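# Place the green block into the blue tray

## Task

Get the green block into the blue tray so it remains inside on its own after the robot releases it, with nothing ending up off the table.

## Robot and tools

Robot: two arms, left_arm and right_arm, each ending in a two-finger parallel gripper. The arm names do not match left and right in camera images. In the scene frame the left_arm base sits at (+0.050, +0.338, 0) m with quat_wxyz (+1.000, 0, 0, +0.002), and the right_arm base at (-0.039, -0.299, 0) m with quat_wxyz (+1.000, 0, 0, +0.003). Both bases are almost unrotated, so a scene point maps into an arm's frame roughly by subtracting that base position.

Frames: the scene frame has its origin at table-top height, midway between the nominal bases; +x points out over the table, +z up, and left_arm is on the +y side. Every hand pose, Hand target, velocity and wrist-camera pose belongs to that arm's own base frame. The table and the fixed cameras (cam_high, cam_over) use the scene frame. Reported hand positions may be off by a few cm, more at long reach.

Gripper: the fingers point along the gripper's +z axis and separate along its y axis. end_effector_position is the spot between the pads, about 1 cm short of the fingertips.

Row format (used by both motion tools): 16 numbers, always both arms: left x, y, z, qw, qx, qy, qz, opening, then right x, y, z, qw, qx, qy, qz, opening. Position is in metres and the quaternion is w-first, both in that arm's base frame; together they form an absolute pose to go to, not an offset. Opening runs from -1 (closed) to +1 (fully open, 0.094 m); it too is absolute. A 0 there is a real command, so to leave a gripper alone resend its current command (see Tool commands, or the last value sent).

execute_actions(actions, cameras): actions is a list of up to 15 actions; each action is a table of up to 15 rows, one per 1/30 s control step, and a short table repeats its last row to fill 15 steps (each action = 0.5 s). For every action, each gripper's target must lie within 0.6 m of that gripper's start position along each of its own axes, or the action is refused for both arms; a malformed or failing first action voids the whole call. cameras: list of names, ["all"], or []; omitted/null means all images for an empty actions list and none otherwise. An unknown name invalidates the call. An empty actions list just reports state with images.

move(target, speed, blend, opening_speed, grip_force, blocking, cameras): target is one 16-number row or a list of up to 15 rows, sharing a 10 s cap; no 0.6 m limit. Each gripper follows a straight line from its Hand target, turning the short way. speed: m/s, 0.002 to 4.3, default 0.25 (rotation up to twice that in rad/s); one value or one per target. blend: corner rounding radius in m for lists, 0 (default) stops at each point. opening_speed: how fast openings change, per second on the -1..+1 scale, at least 0.2. grip_force: N per finger pad, 10 to 50 (50 full, the start value), one number or one per arm; it persists; lower force closes slowly. blocking=false returns after about 0.5 s while motion continues; a new move replaces a running one. Paths ignore obstacles and the other arm, lag and overshoot more when fast, and passing near an arm's own base can flip its shoulder, so route around it. The result adds a move: line (done, off_target, moving, held, fault...) and limits (paced = pose clipped, held = steps withheld). done means within 10 mm and 2 degrees; neither done nor off_target tells you about contact.

wait(seconds 0 to 10, cameras): lets time pass with the last commands held; returns early if a running move finishes. stop(cameras): brakes the running move. zoom_image(camera, region): camera is cam_high, cam_over, cam_left_wrist or cam_right_wrist, must be in the latest images; region [x0, y0, x1, y1] pixels from the top-left, no more than 504 wide or high. finished_scene(scene=1, optional): ends the scene irreversibly.

Controller behaviour: each step the commanded orientation is clipped to 40 degrees from the measured one, and position is favoured over orientation, so one action may fall short; keep sending the remainder. Resend the same quaternion each row to hold orientation rather than copying a drifted reading. To park an arm, resend the pose from the last result taken before it stopped, plus its opening, in every call. Friction and gravity can leave a hand a few cm from its command in free air.

Results: per arm end_effector_position and end_effector_quat_wxyz, Hand target, Tool commands, grip_measured (same scale as opening; reads up to about 2.5 mm wide when empty, somewhat narrower than a gripped part), grip_effort_nm (motor effort, negative closes; not a pad force), Joint positions (waist, shoulder, elbow, wrist pitch, wrist yaw, wrist roll, then finger opening in m), joint torques, joint velocities, motor temperatures, and for execute_actions some per-step positions. Grip force jumps to full once squeezed roughly 0.06 below first contact; release by commanding an opening well above grip_measured.

Cameras: all 896x504, given in order cam_high, cam_over, cam_left_wrist, cam_right_wrist, with OpenCV pinhole+radial calibrations; fixed ones may be off by a couple of degrees and about 9 mm, wrist ones follow the arm's joints and may lag.

Avoid: arms or grippers touching each other (can end the scene), fast impacts, hard pressing, dropping the block from height or releasing it while moving, anything leaving the table, and long stretched holds that overheat motors (MOTOR HOT at 85 °C, OVER-TEMPERATURE FAULT at 100 °C drops the arm for 30 to 60 s). Time spent thinking also advances the scene.

Each tool is called after "Call:" by a JSON object that holds its "method" and its "body".

## Session

Call:
{"method": "execute_actions", "body": {"actions": []}}

Scene clock: 0.00 s.
left_arm: end_effector_position=(+0.6779, +0.3064, +0.2682) grip_measured=+1.000 grip_effort_nm=n/a end_effector_quat_wxyz=(-0.481, +0.623, -0.610, -0.090) | right_arm: end_effector_position=(+0.1706, +0.2998, +0.2055) grip_measured=+1.000 grip_effort_nm=n/a end_effector_quat_wxyz=(+0.019, +0.972, -0.230, +0.039)
Joint positions: left_arm=[0.299 1.844 1.654 -0.476 -0.569 -1.011 0.094] | right_arm=[1.098 1.263 1.107 -1.434 0.085 -1.578 0.094]
Joint velocities: within noise
Joint torques (N m): no reading
Motor temperatures (°C): left_arm=[30 34 33 32 34 31 32] | right_arm=[32 33 30 34 30 29 33]
Heat: left arm: hottest shoulder 34 °C; right arm: hottest wrist pitch 34 °C.
Hand target: left_arm +0.6829, +0.3080, +0.2894; -0.496, +0.622, -0.600, -0.082 | right_arm +0.1742, +0.3068, +0.2147; +0.007, +0.972, -0.231, +0.042
Tool commands: left_gripper/opening=+1.0 right_gripper/opening=+1.0

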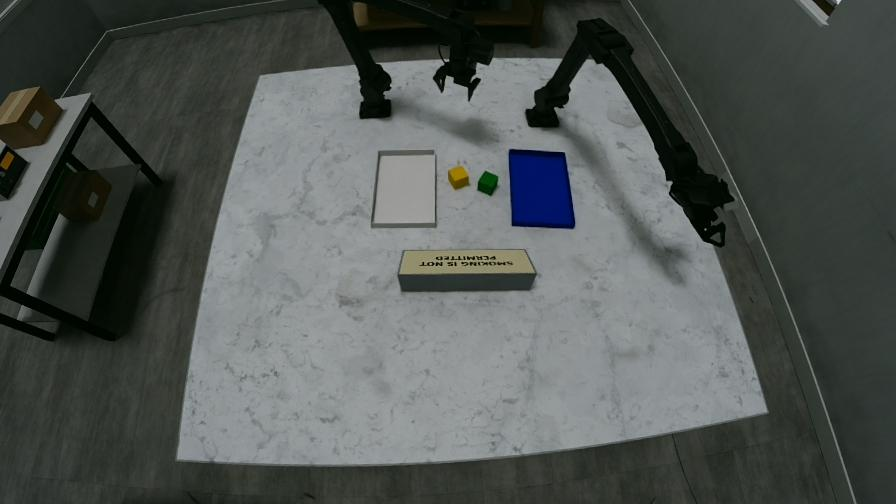

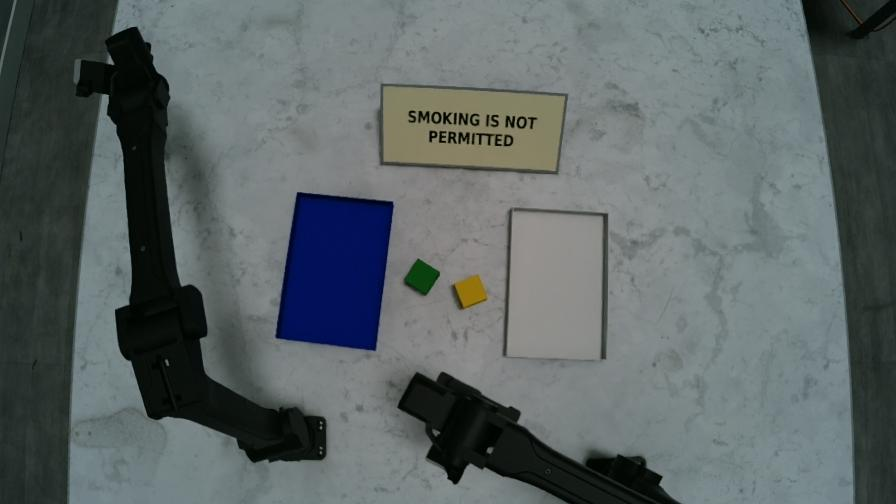

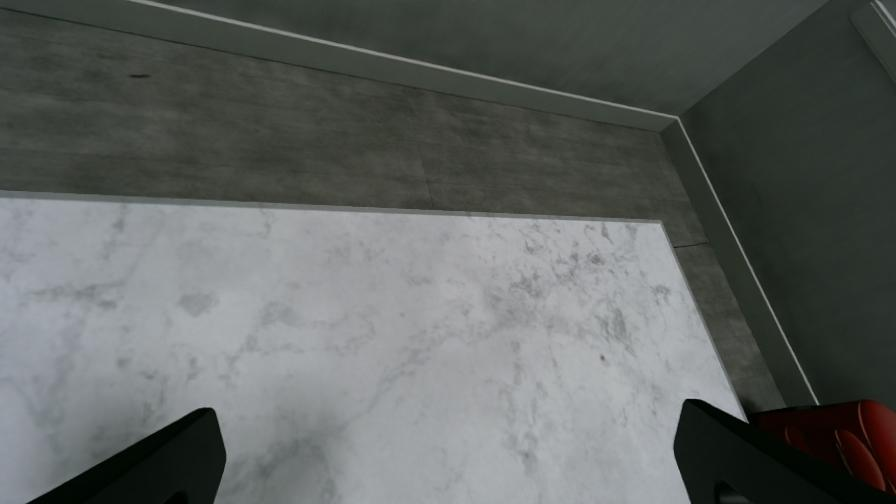

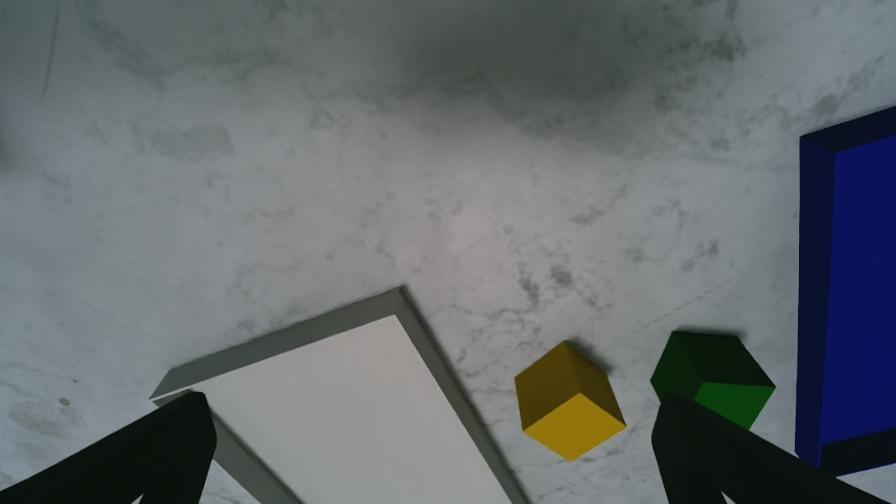

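Call:
{"method": "zoom_image", "body": {"camera": "cam_over", "region": [370, 220, 530, 340]}}

Call:
{"method": "zoom_image", "body": {"camera": "cam_over", "region": [250, 170, 450, 370]}}

Call:
{"method": "zoom_image", "body": {"camera": "cam_right_wrist", "region": [500, 250, 896, 504]}}

Call:
{"method": "zoom_image", "body": {"camera": "cam_high", "region": [360, 60, 620, 300]}}

Scaled by 3.150 from the camera's 896x504 image, which has a finer 1280x720 frame.

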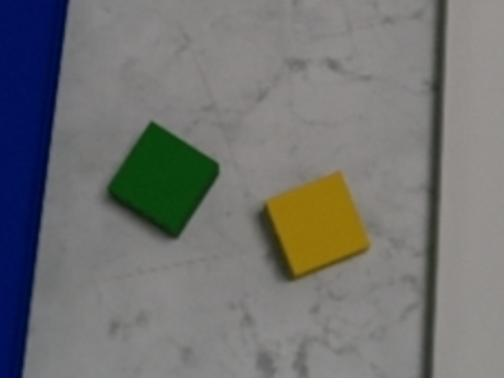

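Scaled by 2.520 from the camera's 896x504 image, which has a finer 1280x720 frame.

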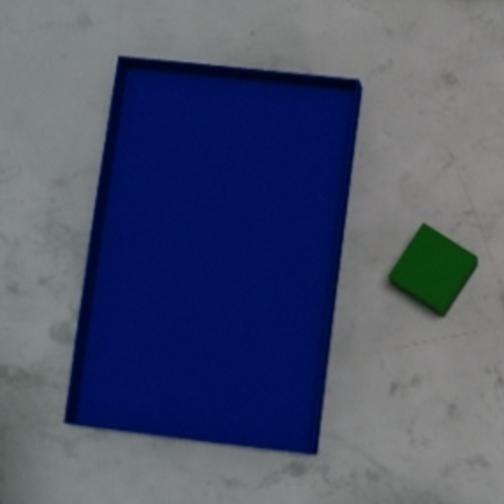

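Scaled by 1.273 from the camera's 896x504 image, which has a finer 1280x720 frame.

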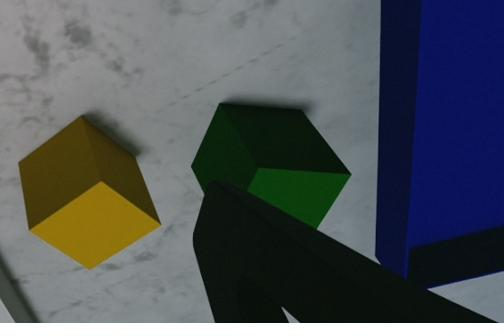

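Scaled by 1.938 from the camera's 896x504 image, which has a finer 1280x720 frame.

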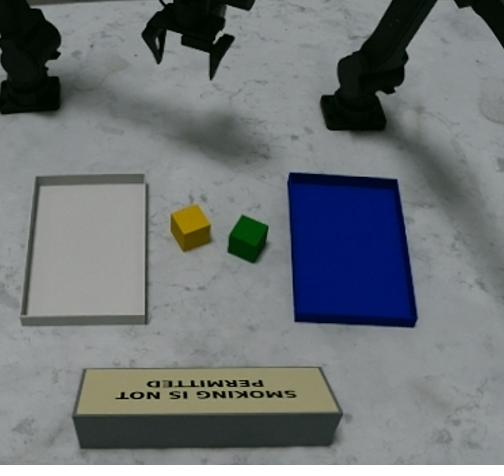

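Call:
{"method": "move", "body": {"target": [0.326, -0.268, 0.160, 0, 0.4756, -0.8797, 0, 0.7, 0.1706, 0.2998, 0.2055, 0.019, 0.972, -0.230, 0.039, 1.0], "speed": 0.5, "cameras": ["all"]}}

Scene clock: 8.30 s.
left_arm: end_effector_position=(+0.3221, -0.2708, +0.1558) grip_measured=+0.701 grip_effort_nm=-0.08 end_effector_quat_wxyz=(-0.001, -0.464, +0.886, +0.002) | right_arm: end_effector_position=(+0.1706, +0.2998, +0.2055) grip_measured=+1.000 grip_effort_nm=0.02 end_effector_quat_wxyz=(+0.019, +0.972, -0.230, +0.039)
Joint positions: left_arm=[-0.698 1.482 1.191 -1.283 0.001 -1.663 0.08] | right_arm=[1.098 1.263 1.107 -1.434 0.085 -1.578 0.094]
Joint torques (N m): left_arm=[1.67 -10.75 8.34 -0.14 -0.07 -0.13] | right_arm=[0.03 -7.18 8.84 0.58 -0.05 -0.07]
Heat: left arm: hottest shoulder 36 °C; right arm: hottest wrist pitch 34 °C.
Hand target: left_arm +0.3259, -0.2681, +0.1600; +0.000, -0.476, +0.880, +0.000 | right_arm +0.1706, +0.2998, +0.2055; +0.019, +0.972, -0.230, +0.039
Off the commanded pose: left_arm 0.006 m, 2 deg | right_arm 0.000 m, 0 deg.
move: done
camera_calibration:
cam_left_wrist: T_world_to_cam=[[0.810936, -0.584814, 0.0193769, -0.422928], [-0.541796, -0.737954, 0.402345, -0.0476821], [-0.220998, -0.336775, -0.915283, 0.207081], [0, 0, 0, 1]] pos_world=[0.362898, -0.212782, 0.216918]

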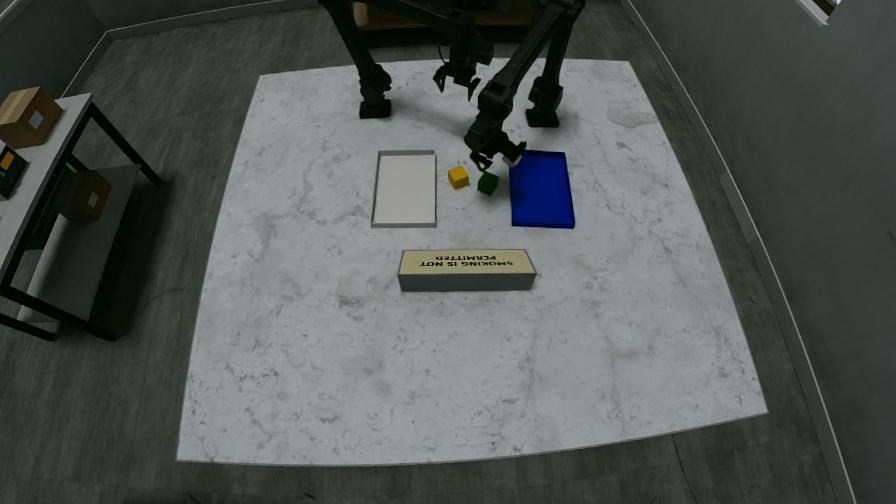

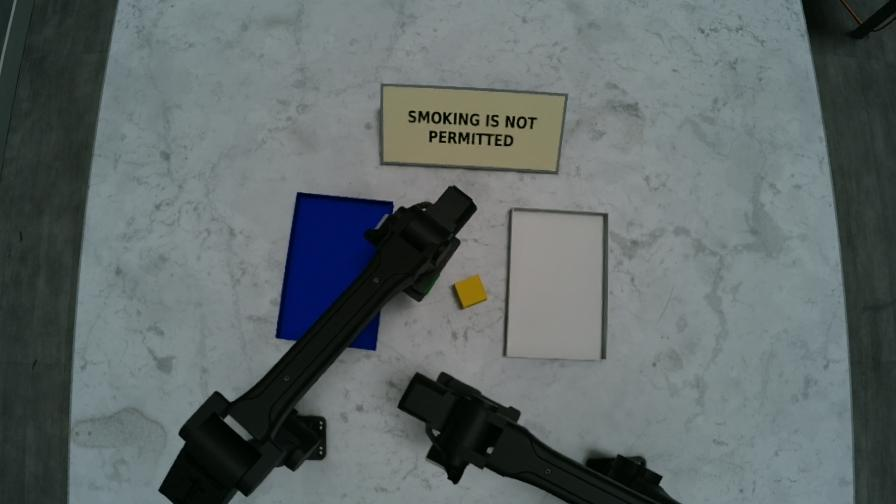

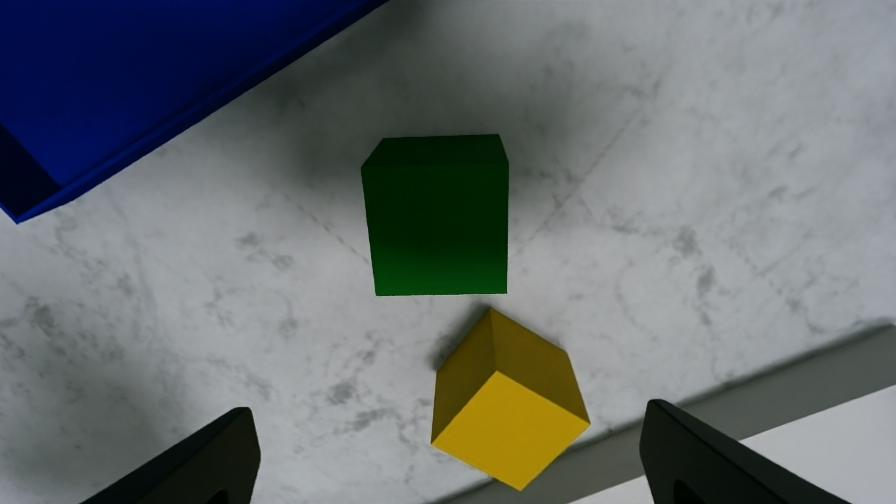

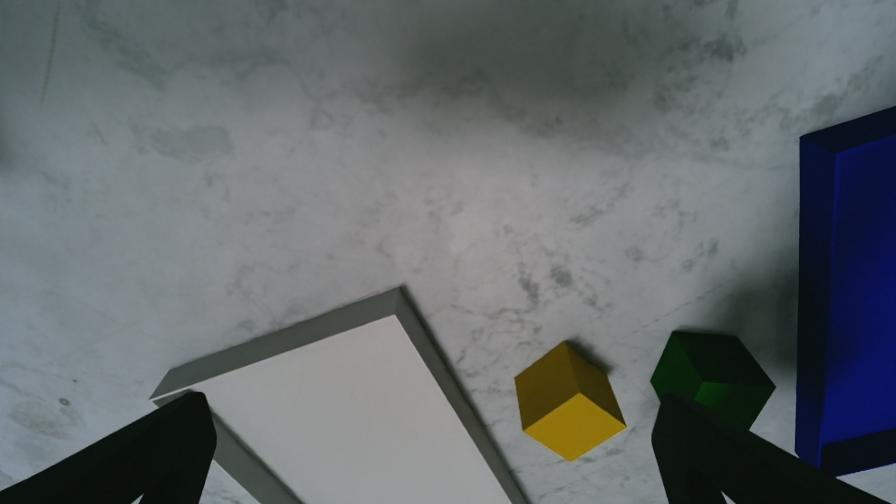

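Call:
{"method": "zoom_image", "body": {"camera": "cam_left_wrist", "region": [330, 110, 550, 320]}}

Scaled by 2.291 from the camera's 896x504 image, which has a finer 1280x720 frame.

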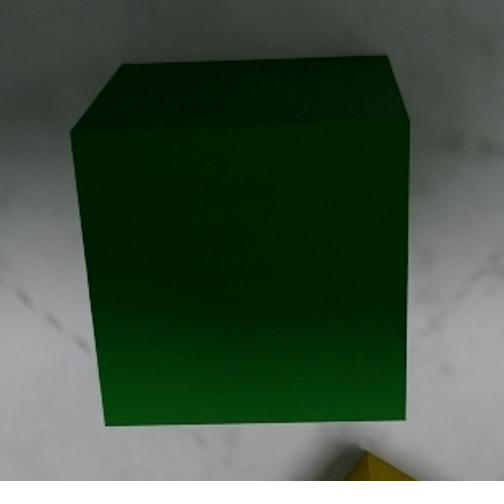

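Call:
{"method": "move", "body": {"target": [0.331, -0.260, 0.100, 0, 0.4756, -0.8797, 0, 0.7, 0.1706, 0.2998, 0.2055, 0.019, 0.972, -0.230, 0.039, 1.0], "speed": 0.15, "cameras": ["cam_left_wrist", "cam_high"]}}

Call:
{"method": "zoom_image", "body": {"camera": "cam_left_wrist", "region": [330, 150, 580, 380]}}

Call:
{"method": "zoom_image", "body": {"camera": "cam_high", "region": [420, 90, 570, 230]}}

Scene clock: 13.60 s.
left_arm: end_effector_position=(+0.3265, -0.2618, +0.0986) grip_measured=+0.701 grip_effort_nm=-0.08 end_effector_quat_wxyz=(-0.003, -0.475, +0.880, +0.006) | right_arm: end_effector_position=(+0.1706, +0.2998, +0.2055) grip_measured=+1.000 grip_effort_nm=0.02 end_effector_quat_wxyz=(+0.019, +0.972, -0.230, +0.039)
Joint positions: left_arm=[-0.674 1.538 1.092 -1.139 0.001 -1.663 0.08] | right_arm=[1.098 1.263 1.107 -1.434 0.085 -1.578 0.094]
Joint torques (N m): left_arm=[1.9 -10.75 7.15 0.61 -0.09 0.12] | right_arm=[0.21 -7.41 8.81 0.66 -0.01 -0.08]
Heat: left arm: hottest shoulder 36 °C; right arm: hottest wrist pitch 34 °C.
Hand target: left_arm +0.3310, -0.2600, +0.1001; +0.000, -0.476, +0.880, +0.000 | right_arm +0.1706, +0.2998, +0.2055; +0.019, +0.972, -0.230, +0.039
Off the commanded pose: left_arm 0.005 m, 1 deg | right_arm 0.000 m, 0 deg.
move: done
camera_calibration:
cam_left_wrist: T_world_to_cam=[[0.824685, -0.565506, 0.00987729, -0.418626], [-0.521164, -0.753005, 0.40171, -0.0262183], [-0.219732, -0.336432, -0.915714, 0.158501], [0, 0, 0, 1]] pos_world=[0.366399, -0.203153, 0.159809]
Images, in order (width x height): cam_high 896x504, cam_left_wrist 896x504.

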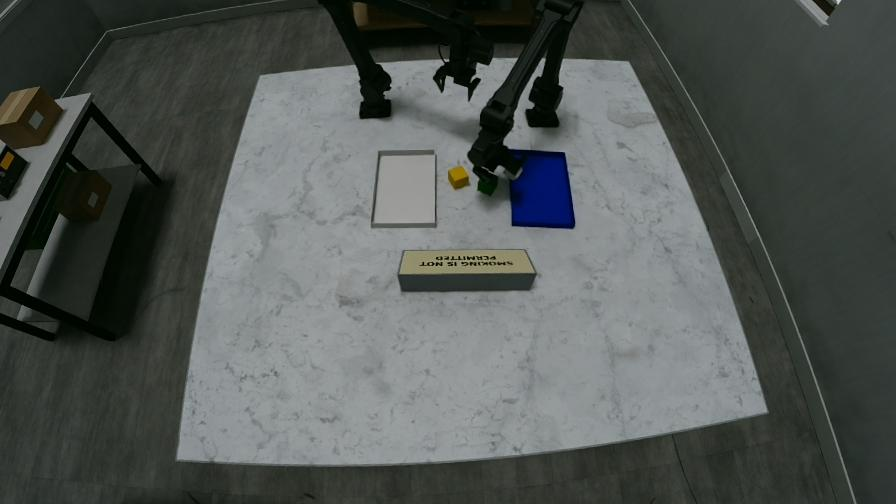

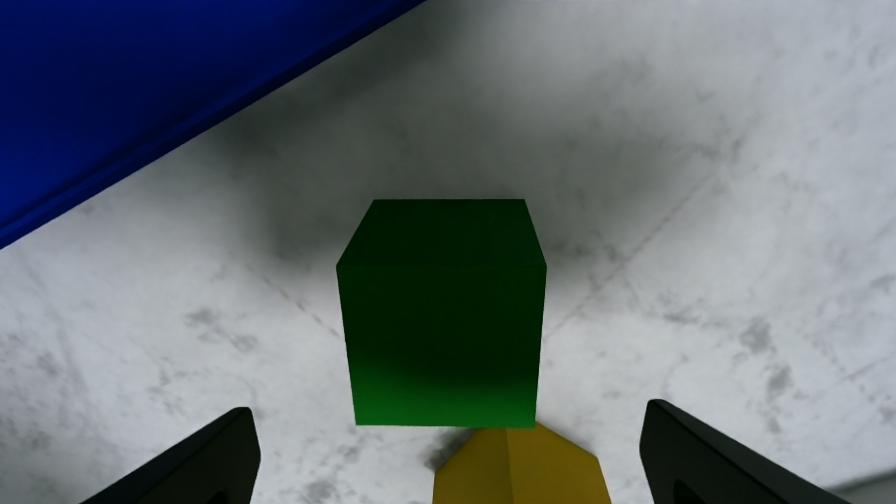

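Scaled by 2.016 from the camera's 896x504 image, which has a finer 1280x720 frame.

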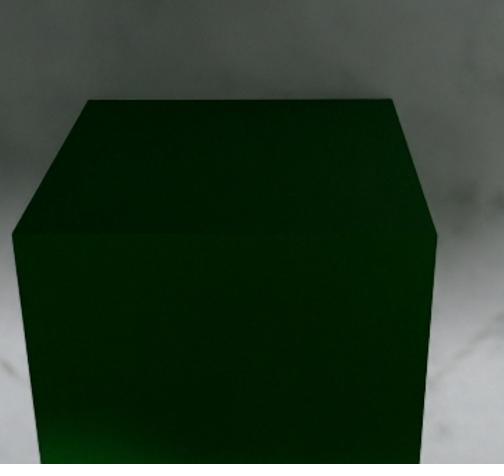

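Scaled by 3.360 from the camera's 896x504 image, which has a finer 1280x720 frame.

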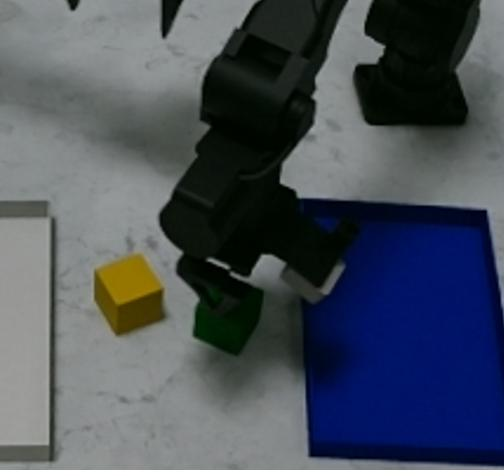

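Call:
{"method": "move", "body": {"target": [[0.3305, -0.2627, 0.0360, -0.0094, 0.4694, -0.8827, 0.0177, 0.7, 0.1706, 0.2998, 0.2055, 0.019, 0.972, -0.230, 0.039, 1.0], [0.3305, -0.2627, 0.0360, -0.0094, 0.4694, -0.8827, 0.0177, 0.0, 0.1706, 0.2998, 0.2055, 0.019, 0.972, -0.230, 0.039, 1.0]], "speed": 0.12, "opening_speed": 1.0, "cameras": ["cam_left_wrist"]}}

Scene clock: 18.97 s.
left_arm: end_effector_position=(+0.3280, -0.2625, +0.0357) grip_measured=+0.070 grip_effort_nm=-1.02 end_effector_quat_wxyz=(+0.006, -0.475, +0.880, -0.013) | right_arm: end_effector_position=(+0.1706, +0.2998, +0.2055) grip_measured=+1.000 grip_effort_nm=0.03 end_effector_quat_wxyz=(+0.019, +0.972, -0.230, +0.039)
Joint positions: left_arm=[-0.674 1.605 0.982 -0.918 -0.001 -1.663 0.05] | right_arm=[1.098 1.263 1.107 -1.434 0.085 -1.578 0.094]
Joint torques (N m): left_arm=[1.26 -10.99 6.31 0.75 -0.11 0.14] | right_arm=[0.03 -7.41 8.81 0.65 -0.03 -0.03]
Heat: left arm: hottest shoulder 36 °C; right arm: hottest elbow 34 °C.
Hand target: left_arm +0.3305, -0.2626, +0.0360; +0.009, -0.470, +0.883, -0.018 | right_arm +0.1706, +0.2998, +0.2055; +0.019, +0.972, -0.230, +0.039
Off the commanded pose: left_arm 0.003 m, 1 deg | right_arm 0.000 m, 0 deg.
move: done
camera_calibration:
cam_left_wrist: T_world_to_cam=[[0.823579, -0.564758, 0.0525852, -0.420559], [-0.535156, -0.742983, 0.401976, 0.00652557], [-0.187949, -0.3592, -0.914139, 0.084623], [0, 0, 0, 1]] pos_world=[0.365761, -0.202269, 0.0968493]
Images, in order (width x height): cam_left_wrist 896x504.

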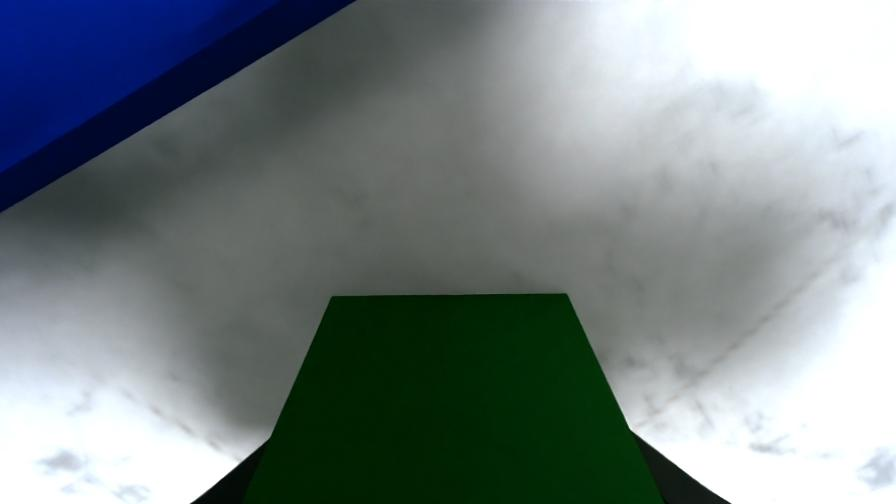

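Call:
{"method": "move", "body": {"target": [[0.3310, -0.2625, 0.115, -0.0094, 0.4694, -0.8827, 0.0177, 0.0, 0.1706, 0.2998, 0.2055, 0.019, 0.972, -0.230, 0.039, 1.0], [0.3415, -0.099, 0.115, -0.0094, 0.4694, -0.8827, 0.0177, 0.0, 0.1706, 0.2998, 0.2055, 0.019, 0.972, -0.230, 0.039, 1.0], [0.3415, -0.099, 0.044, -0.0094, 0.4694, -0.8827, 0.0177, 0.0, 0.1706, 0.2998, 0.2055, 0.019, 0.972, -0.230, 0.039, 1.0]], "speed": [0.2, 0.3, 0.12], "blend": [0.04, 0.035, 0], "cameras": ["cam_left_wrist", "cam_high", "cam_over"]}}

Scene clock: 21.67 s.
left_arm: end_effector_position=(+0.3384, -0.0970, +0.0420) grip_measured=+0.070 grip_effort_nm=-1.03 end_effector_quat_wxyz=(+0.004, -0.477, +0.879, -0.011) | right_arm: end_effector_position=(+0.1706, +0.2998, +0.2055) grip_measured=+1.000 grip_effort_nm=0.03 end_effector_quat_wxyz=(+0.019, +0.972, -0.230, +0.039)
Joint positions: left_arm=[-0.272 1.436 0.806 -0.92 0.011 -1.267 0.05] | right_arm=[1.098 1.263 1.107 -1.434 0.085 -1.578 0.094]
Joint torques (N m): left_arm=[0.26 -8.47 6.64 0.77 0.06 0.2] | right_arm=[-0.21 -7.36 8.8 0.57 -0.02 -0.04]
Heat: left arm: hottest shoulder 36 °C; right arm: hottest elbow 34 °C.
Hand target: left_arm +0.3415, -0.0991, +0.0440; +0.009, -0.469, +0.883, -0.018 | right_arm +0.1706, +0.2998, +0.2055; +0.019, +0.972, -0.230, +0.039
Off the commanded pose: left_arm 0.004 m, 1 deg | right_arm 0.000 m, 0 deg.
move: done; blend cut to 0.0395 m at target 1
camera_calibration:
cam_left_wrist: T_world_to_cam=[[0.827235, -0.559896, 0.0469002, -0.336536], [-0.528192, -0.746495, 0.40467, 0.129813], [-0.191562, -0.359529, -0.913259, 0.152854], [0, 0, 0, 1]] pos_world=[0.376241, -0.0365645, 0.102847]
Images, in order (width x height): cam_high 896x504, cam_over 896x504, cam_left_wrist 896x504.

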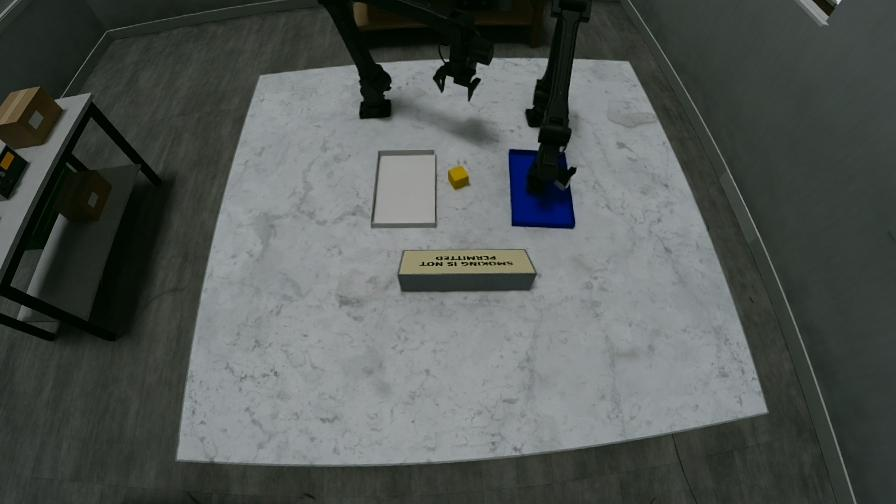

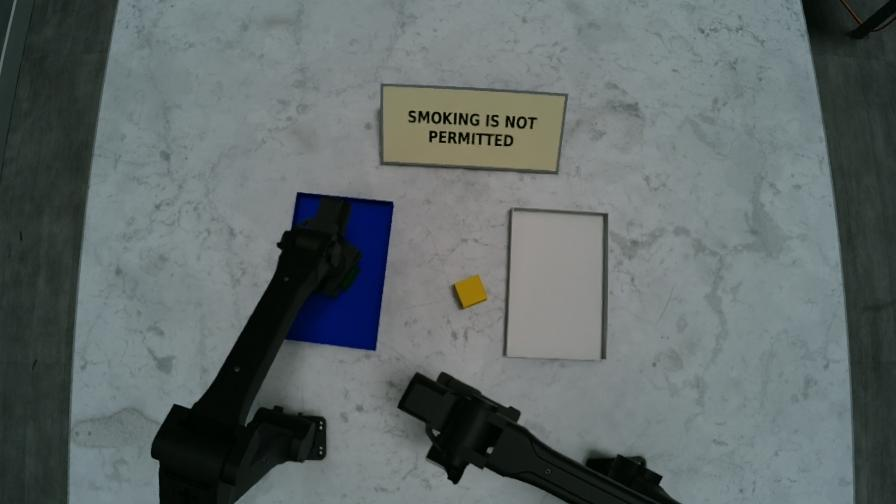

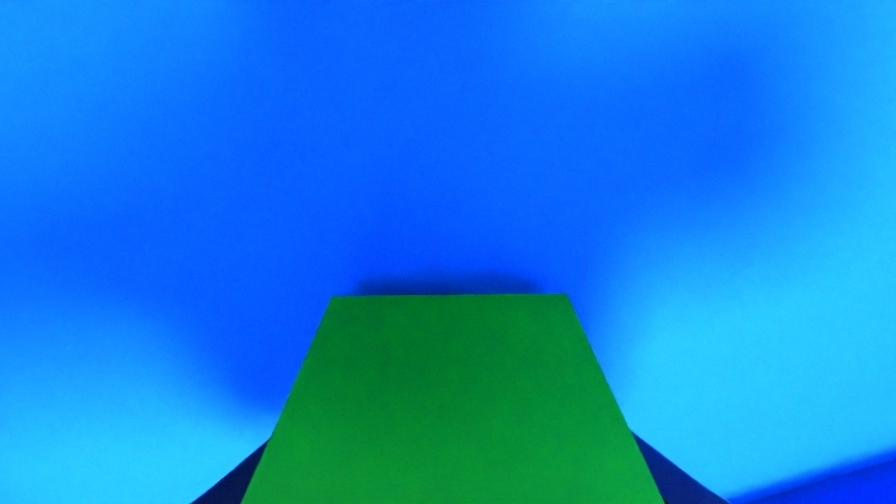

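Call:
{"method": "move", "body": {"target": [0.3415, -0.099, 0.0385, -0.0094, 0.4694, -0.8827, 0.0177, 0.0, 0.1706, 0.2998, 0.2055, 0.019, 0.972, -0.230, 0.039, 1.0], "speed": 0.03, "cameras": ["cam_left_wrist"]}}

Scene clock: 22.70 s.
left_arm: end_effector_position=(+0.3426, -0.0981, +0.0421) grip_measured=+0.070 grip_effort_nm=-1.03 end_effector_quat_wxyz=(+0.010, -0.477, +0.879, -0.017) | right_arm: end_effector_position=(+0.1706, +0.2998, +0.2055) grip_measured=+1.000 grip_effort_nm=0.03 end_effector_quat_wxyz=(+0.019, +0.972, -0.230, +0.039)
Joint positions: left_arm=[-0.272 1.436 0.806 -0.902 0.011 -1.267 0.05] | right_arm=[1.098 1.263 1.107 -1.434 0.085 -1.578 0.094]
Joint torques (N m): left_arm=[0.73 -7.47 5.98 0.84 0.1 0.2] | right_arm=[0.03 -7.65 8.76 0.57 -0.01 -0.04]
Heat: left arm: hottest shoulder 36 °C; right arm: hottest elbow 34 °C.
Hand target: left_arm +0.3415, -0.0991, +0.0385; +0.009, -0.469, +0.883, -0.018 | right_arm +0.1706, +0.2998, +0.2055; +0.019, +0.972, -0.230, +0.039
Off the commanded pose: left_arm 0.004 m, 1 deg | right_arm 0.000 m, 0 deg.
move: done
camera_calibration:
cam_left_wrist: T_world_to_cam=[[0.826294, -0.55964, 0.0635746, -0.341062], [-0.534994, -0.744545, 0.399291, 0.133807], [-0.176125, -0.363944, -0.914617, 0.147715], [0, 0, 0, 1]] pos_world=[0.37942, -0.0374869, 0.103358]
Images, in order (width x height): cam_left_wrist 896x504.

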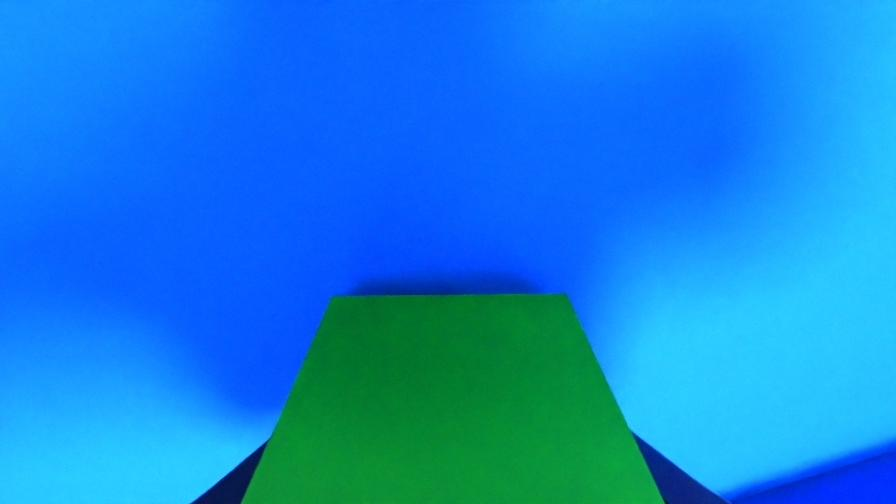

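Call:
{"method": "move", "body": {"target": [0.3400, -0.099, 0.0340, -0.0094, 0.4694, -0.8827, 0.0177, 0.0, 0.1706, 0.2998, 0.2055, 0.019, 0.972, -0.230, 0.039, 1.0], "speed": 0.03, "cameras": ["cam_left_wrist"]}}

Scene clock: 23.57 s.
left_arm: end_effector_position=(+0.3397, -0.0973, +0.0366) grip_measured=+0.070 grip_effort_nm=-1.03 end_effector_quat_wxyz=(+0.009, -0.477, +0.879, -0.016) | right_arm: end_effector_position=(+0.1706, +0.2998, +0.2055) grip_measured=+1.000 grip_effort_nm=0.03 end_effector_quat_wxyz=(+0.019, +0.972, -0.230, +0.039)
Joint positions: left_arm=[-0.272 1.441 0.793 -0.889 0.011 -1.267 0.05] | right_arm=[1.098 1.263 1.107 -1.434 0.085 -1.578 0.094]
Joint velocities: left_arm=[within noise] | right_arm=[-0.015 -0.024 0.007 0.002 0.051 0.154 0]
Joint torques (N m): left_arm=[0.44 -7.71 5.98 0.79 0.05 0.17] | right_arm=[0.03 -7.41 8.77 0.54 -0.02 -0.03]
Heat: left arm: hottest shoulder 36 °C; right arm: hottest elbow 34 °C.
Hand target: left_arm +0.3399, -0.0991, +0.0340; +0.009, -0.469, +0.883, -0.018 | right_arm +0.1706, +0.2998, +0.2055; +0.019, +0.972, -0.230, +0.039
Off the commanded pose: left_arm 0.003 m, 1 deg | right_arm 0.000 m, 0 deg.
move: done
camera_calibration:
cam_left_wrist: T_world_to_cam=[[0.826532, -0.559696, 0.0598746, -0.337796], [-0.53349, -0.744992, 0.400468, 0.134417], [-0.179534, -0.362942, -0.914353, 0.143664], [0, 0, 0, 1]] pos_world=[0.376702, -0.0367818, 0.0977551]
Images, in order (width x height): cam_left_wrist 896x504.

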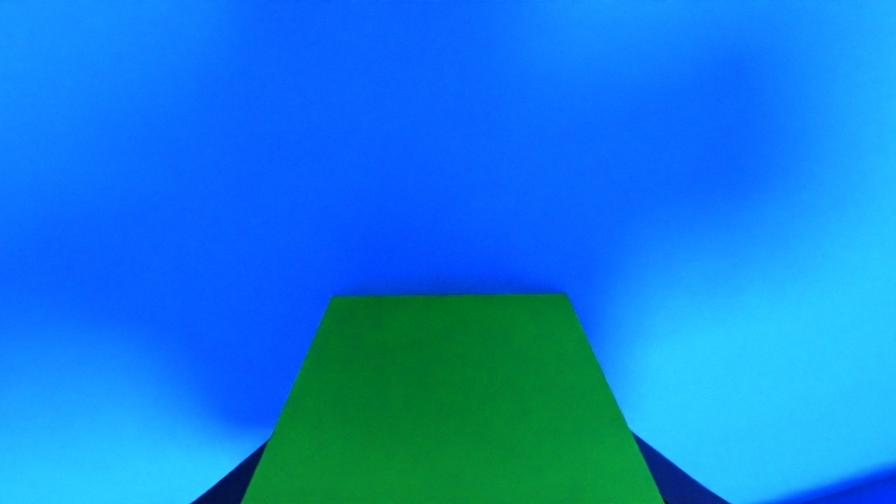

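Call:
{"method": "move", "body": {"target": [[0.3400, -0.099, 0.0315, -0.0094, 0.4694, -0.8827, 0.0177, 0.0, 0.1706, 0.2998, 0.2055, 0.019, 0.972, -0.230, 0.039, 1.0], [0.3400, -0.099, 0.0315, -0.0094, 0.4694, -0.8827, 0.0177, 0.55, 0.1706, 0.2998, 0.2055, 0.019, 0.972, -0.230, 0.039, 1.0], [0.3400, -0.099, 0.130, -0.0094, 0.4694, -0.8827, 0.0177, 0.55, 0.1706, 0.2998, 0.2055, 0.019, 0.972, -0.230, 0.039, 1.0]], "speed": [0.03, 0.1, 0.15], "opening_speed": 0.8, "cameras": ["cam_left_wrist", "cam_high", "cam_over"]}}

Scene clock: 26.67 s.
left_arm: end_effector_position=(+0.3254, -0.0934, +0.1132) grip_measured=+0.549 grip_effort_nm=0.08 end_effector_quat_wxyz=(-0.004, -0.477, +0.879, -0.004) | right_arm: end_effector_position=(+0.1706, +0.2998, +0.2055) grip_measured=+1.000 grip_effort_nm=0.03 end_effector_quat_wxyz=(+0.019, +0.972, -0.230, +0.039)
Joint positions: left_arm=[-0.272 1.306 0.895 -1.16 0.011 -1.267 0.073] | right_arm=[1.098 1.263 1.107 -1.434 0.085 -1.578 0.094]
Joint torques (N m): left_arm=[0.38 -8 10.93 -0.1 0.05 0.17] | right_arm=[0.38 -7.71 8.72 0.58 -0.05 -0.06]
Heat: left arm: hottest elbow 37 °C; right arm: hottest elbow 34 °C.
Hand target: left_arm +0.3393, -0.0989, +0.1300; +0.010, -0.469, +0.883, -0.018 | right_arm +0.1706, +0.2998, +0.2055; +0.019, +0.972, -0.230, +0.039
Off the commanded pose: left_arm 0.023 m, 2 deg | right_arm 0.000 m, 0 deg.
move: off_target (left_arm)
camera_calibration:
cam_left_wrist: T_world_to_cam=[[0.827774, -0.560401, 0.0271975, -0.325086], [-0.520193, -0.748415, 0.41143, 0.0931905], [-0.210211, -0.354719, -0.911036, 0.222974], [0, 0, 0, 1]] pos_world=[0.364446, -0.0333403, 0.173637]
Images, in order (width x height): cam_high 896x504, cam_over 896x504, cam_left_wrist 896x504.

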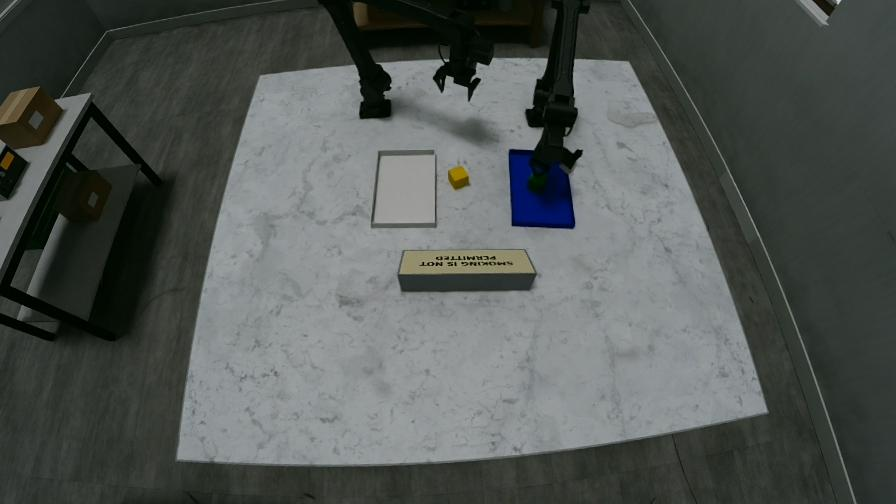

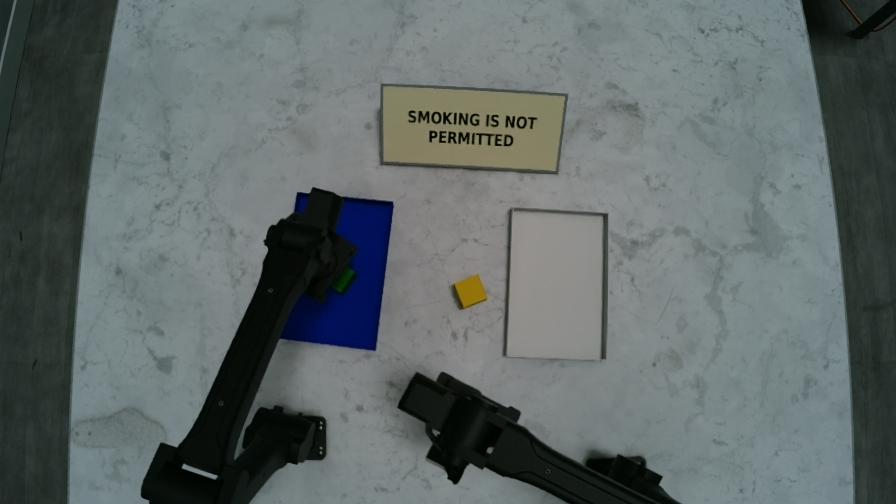

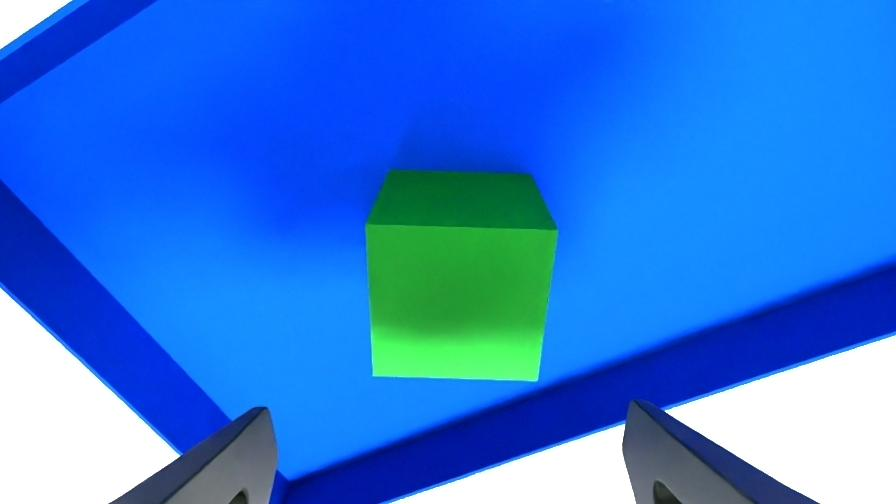

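Call:
{"method": "finished_scene", "body": {}}

The scene is finished: the task was done.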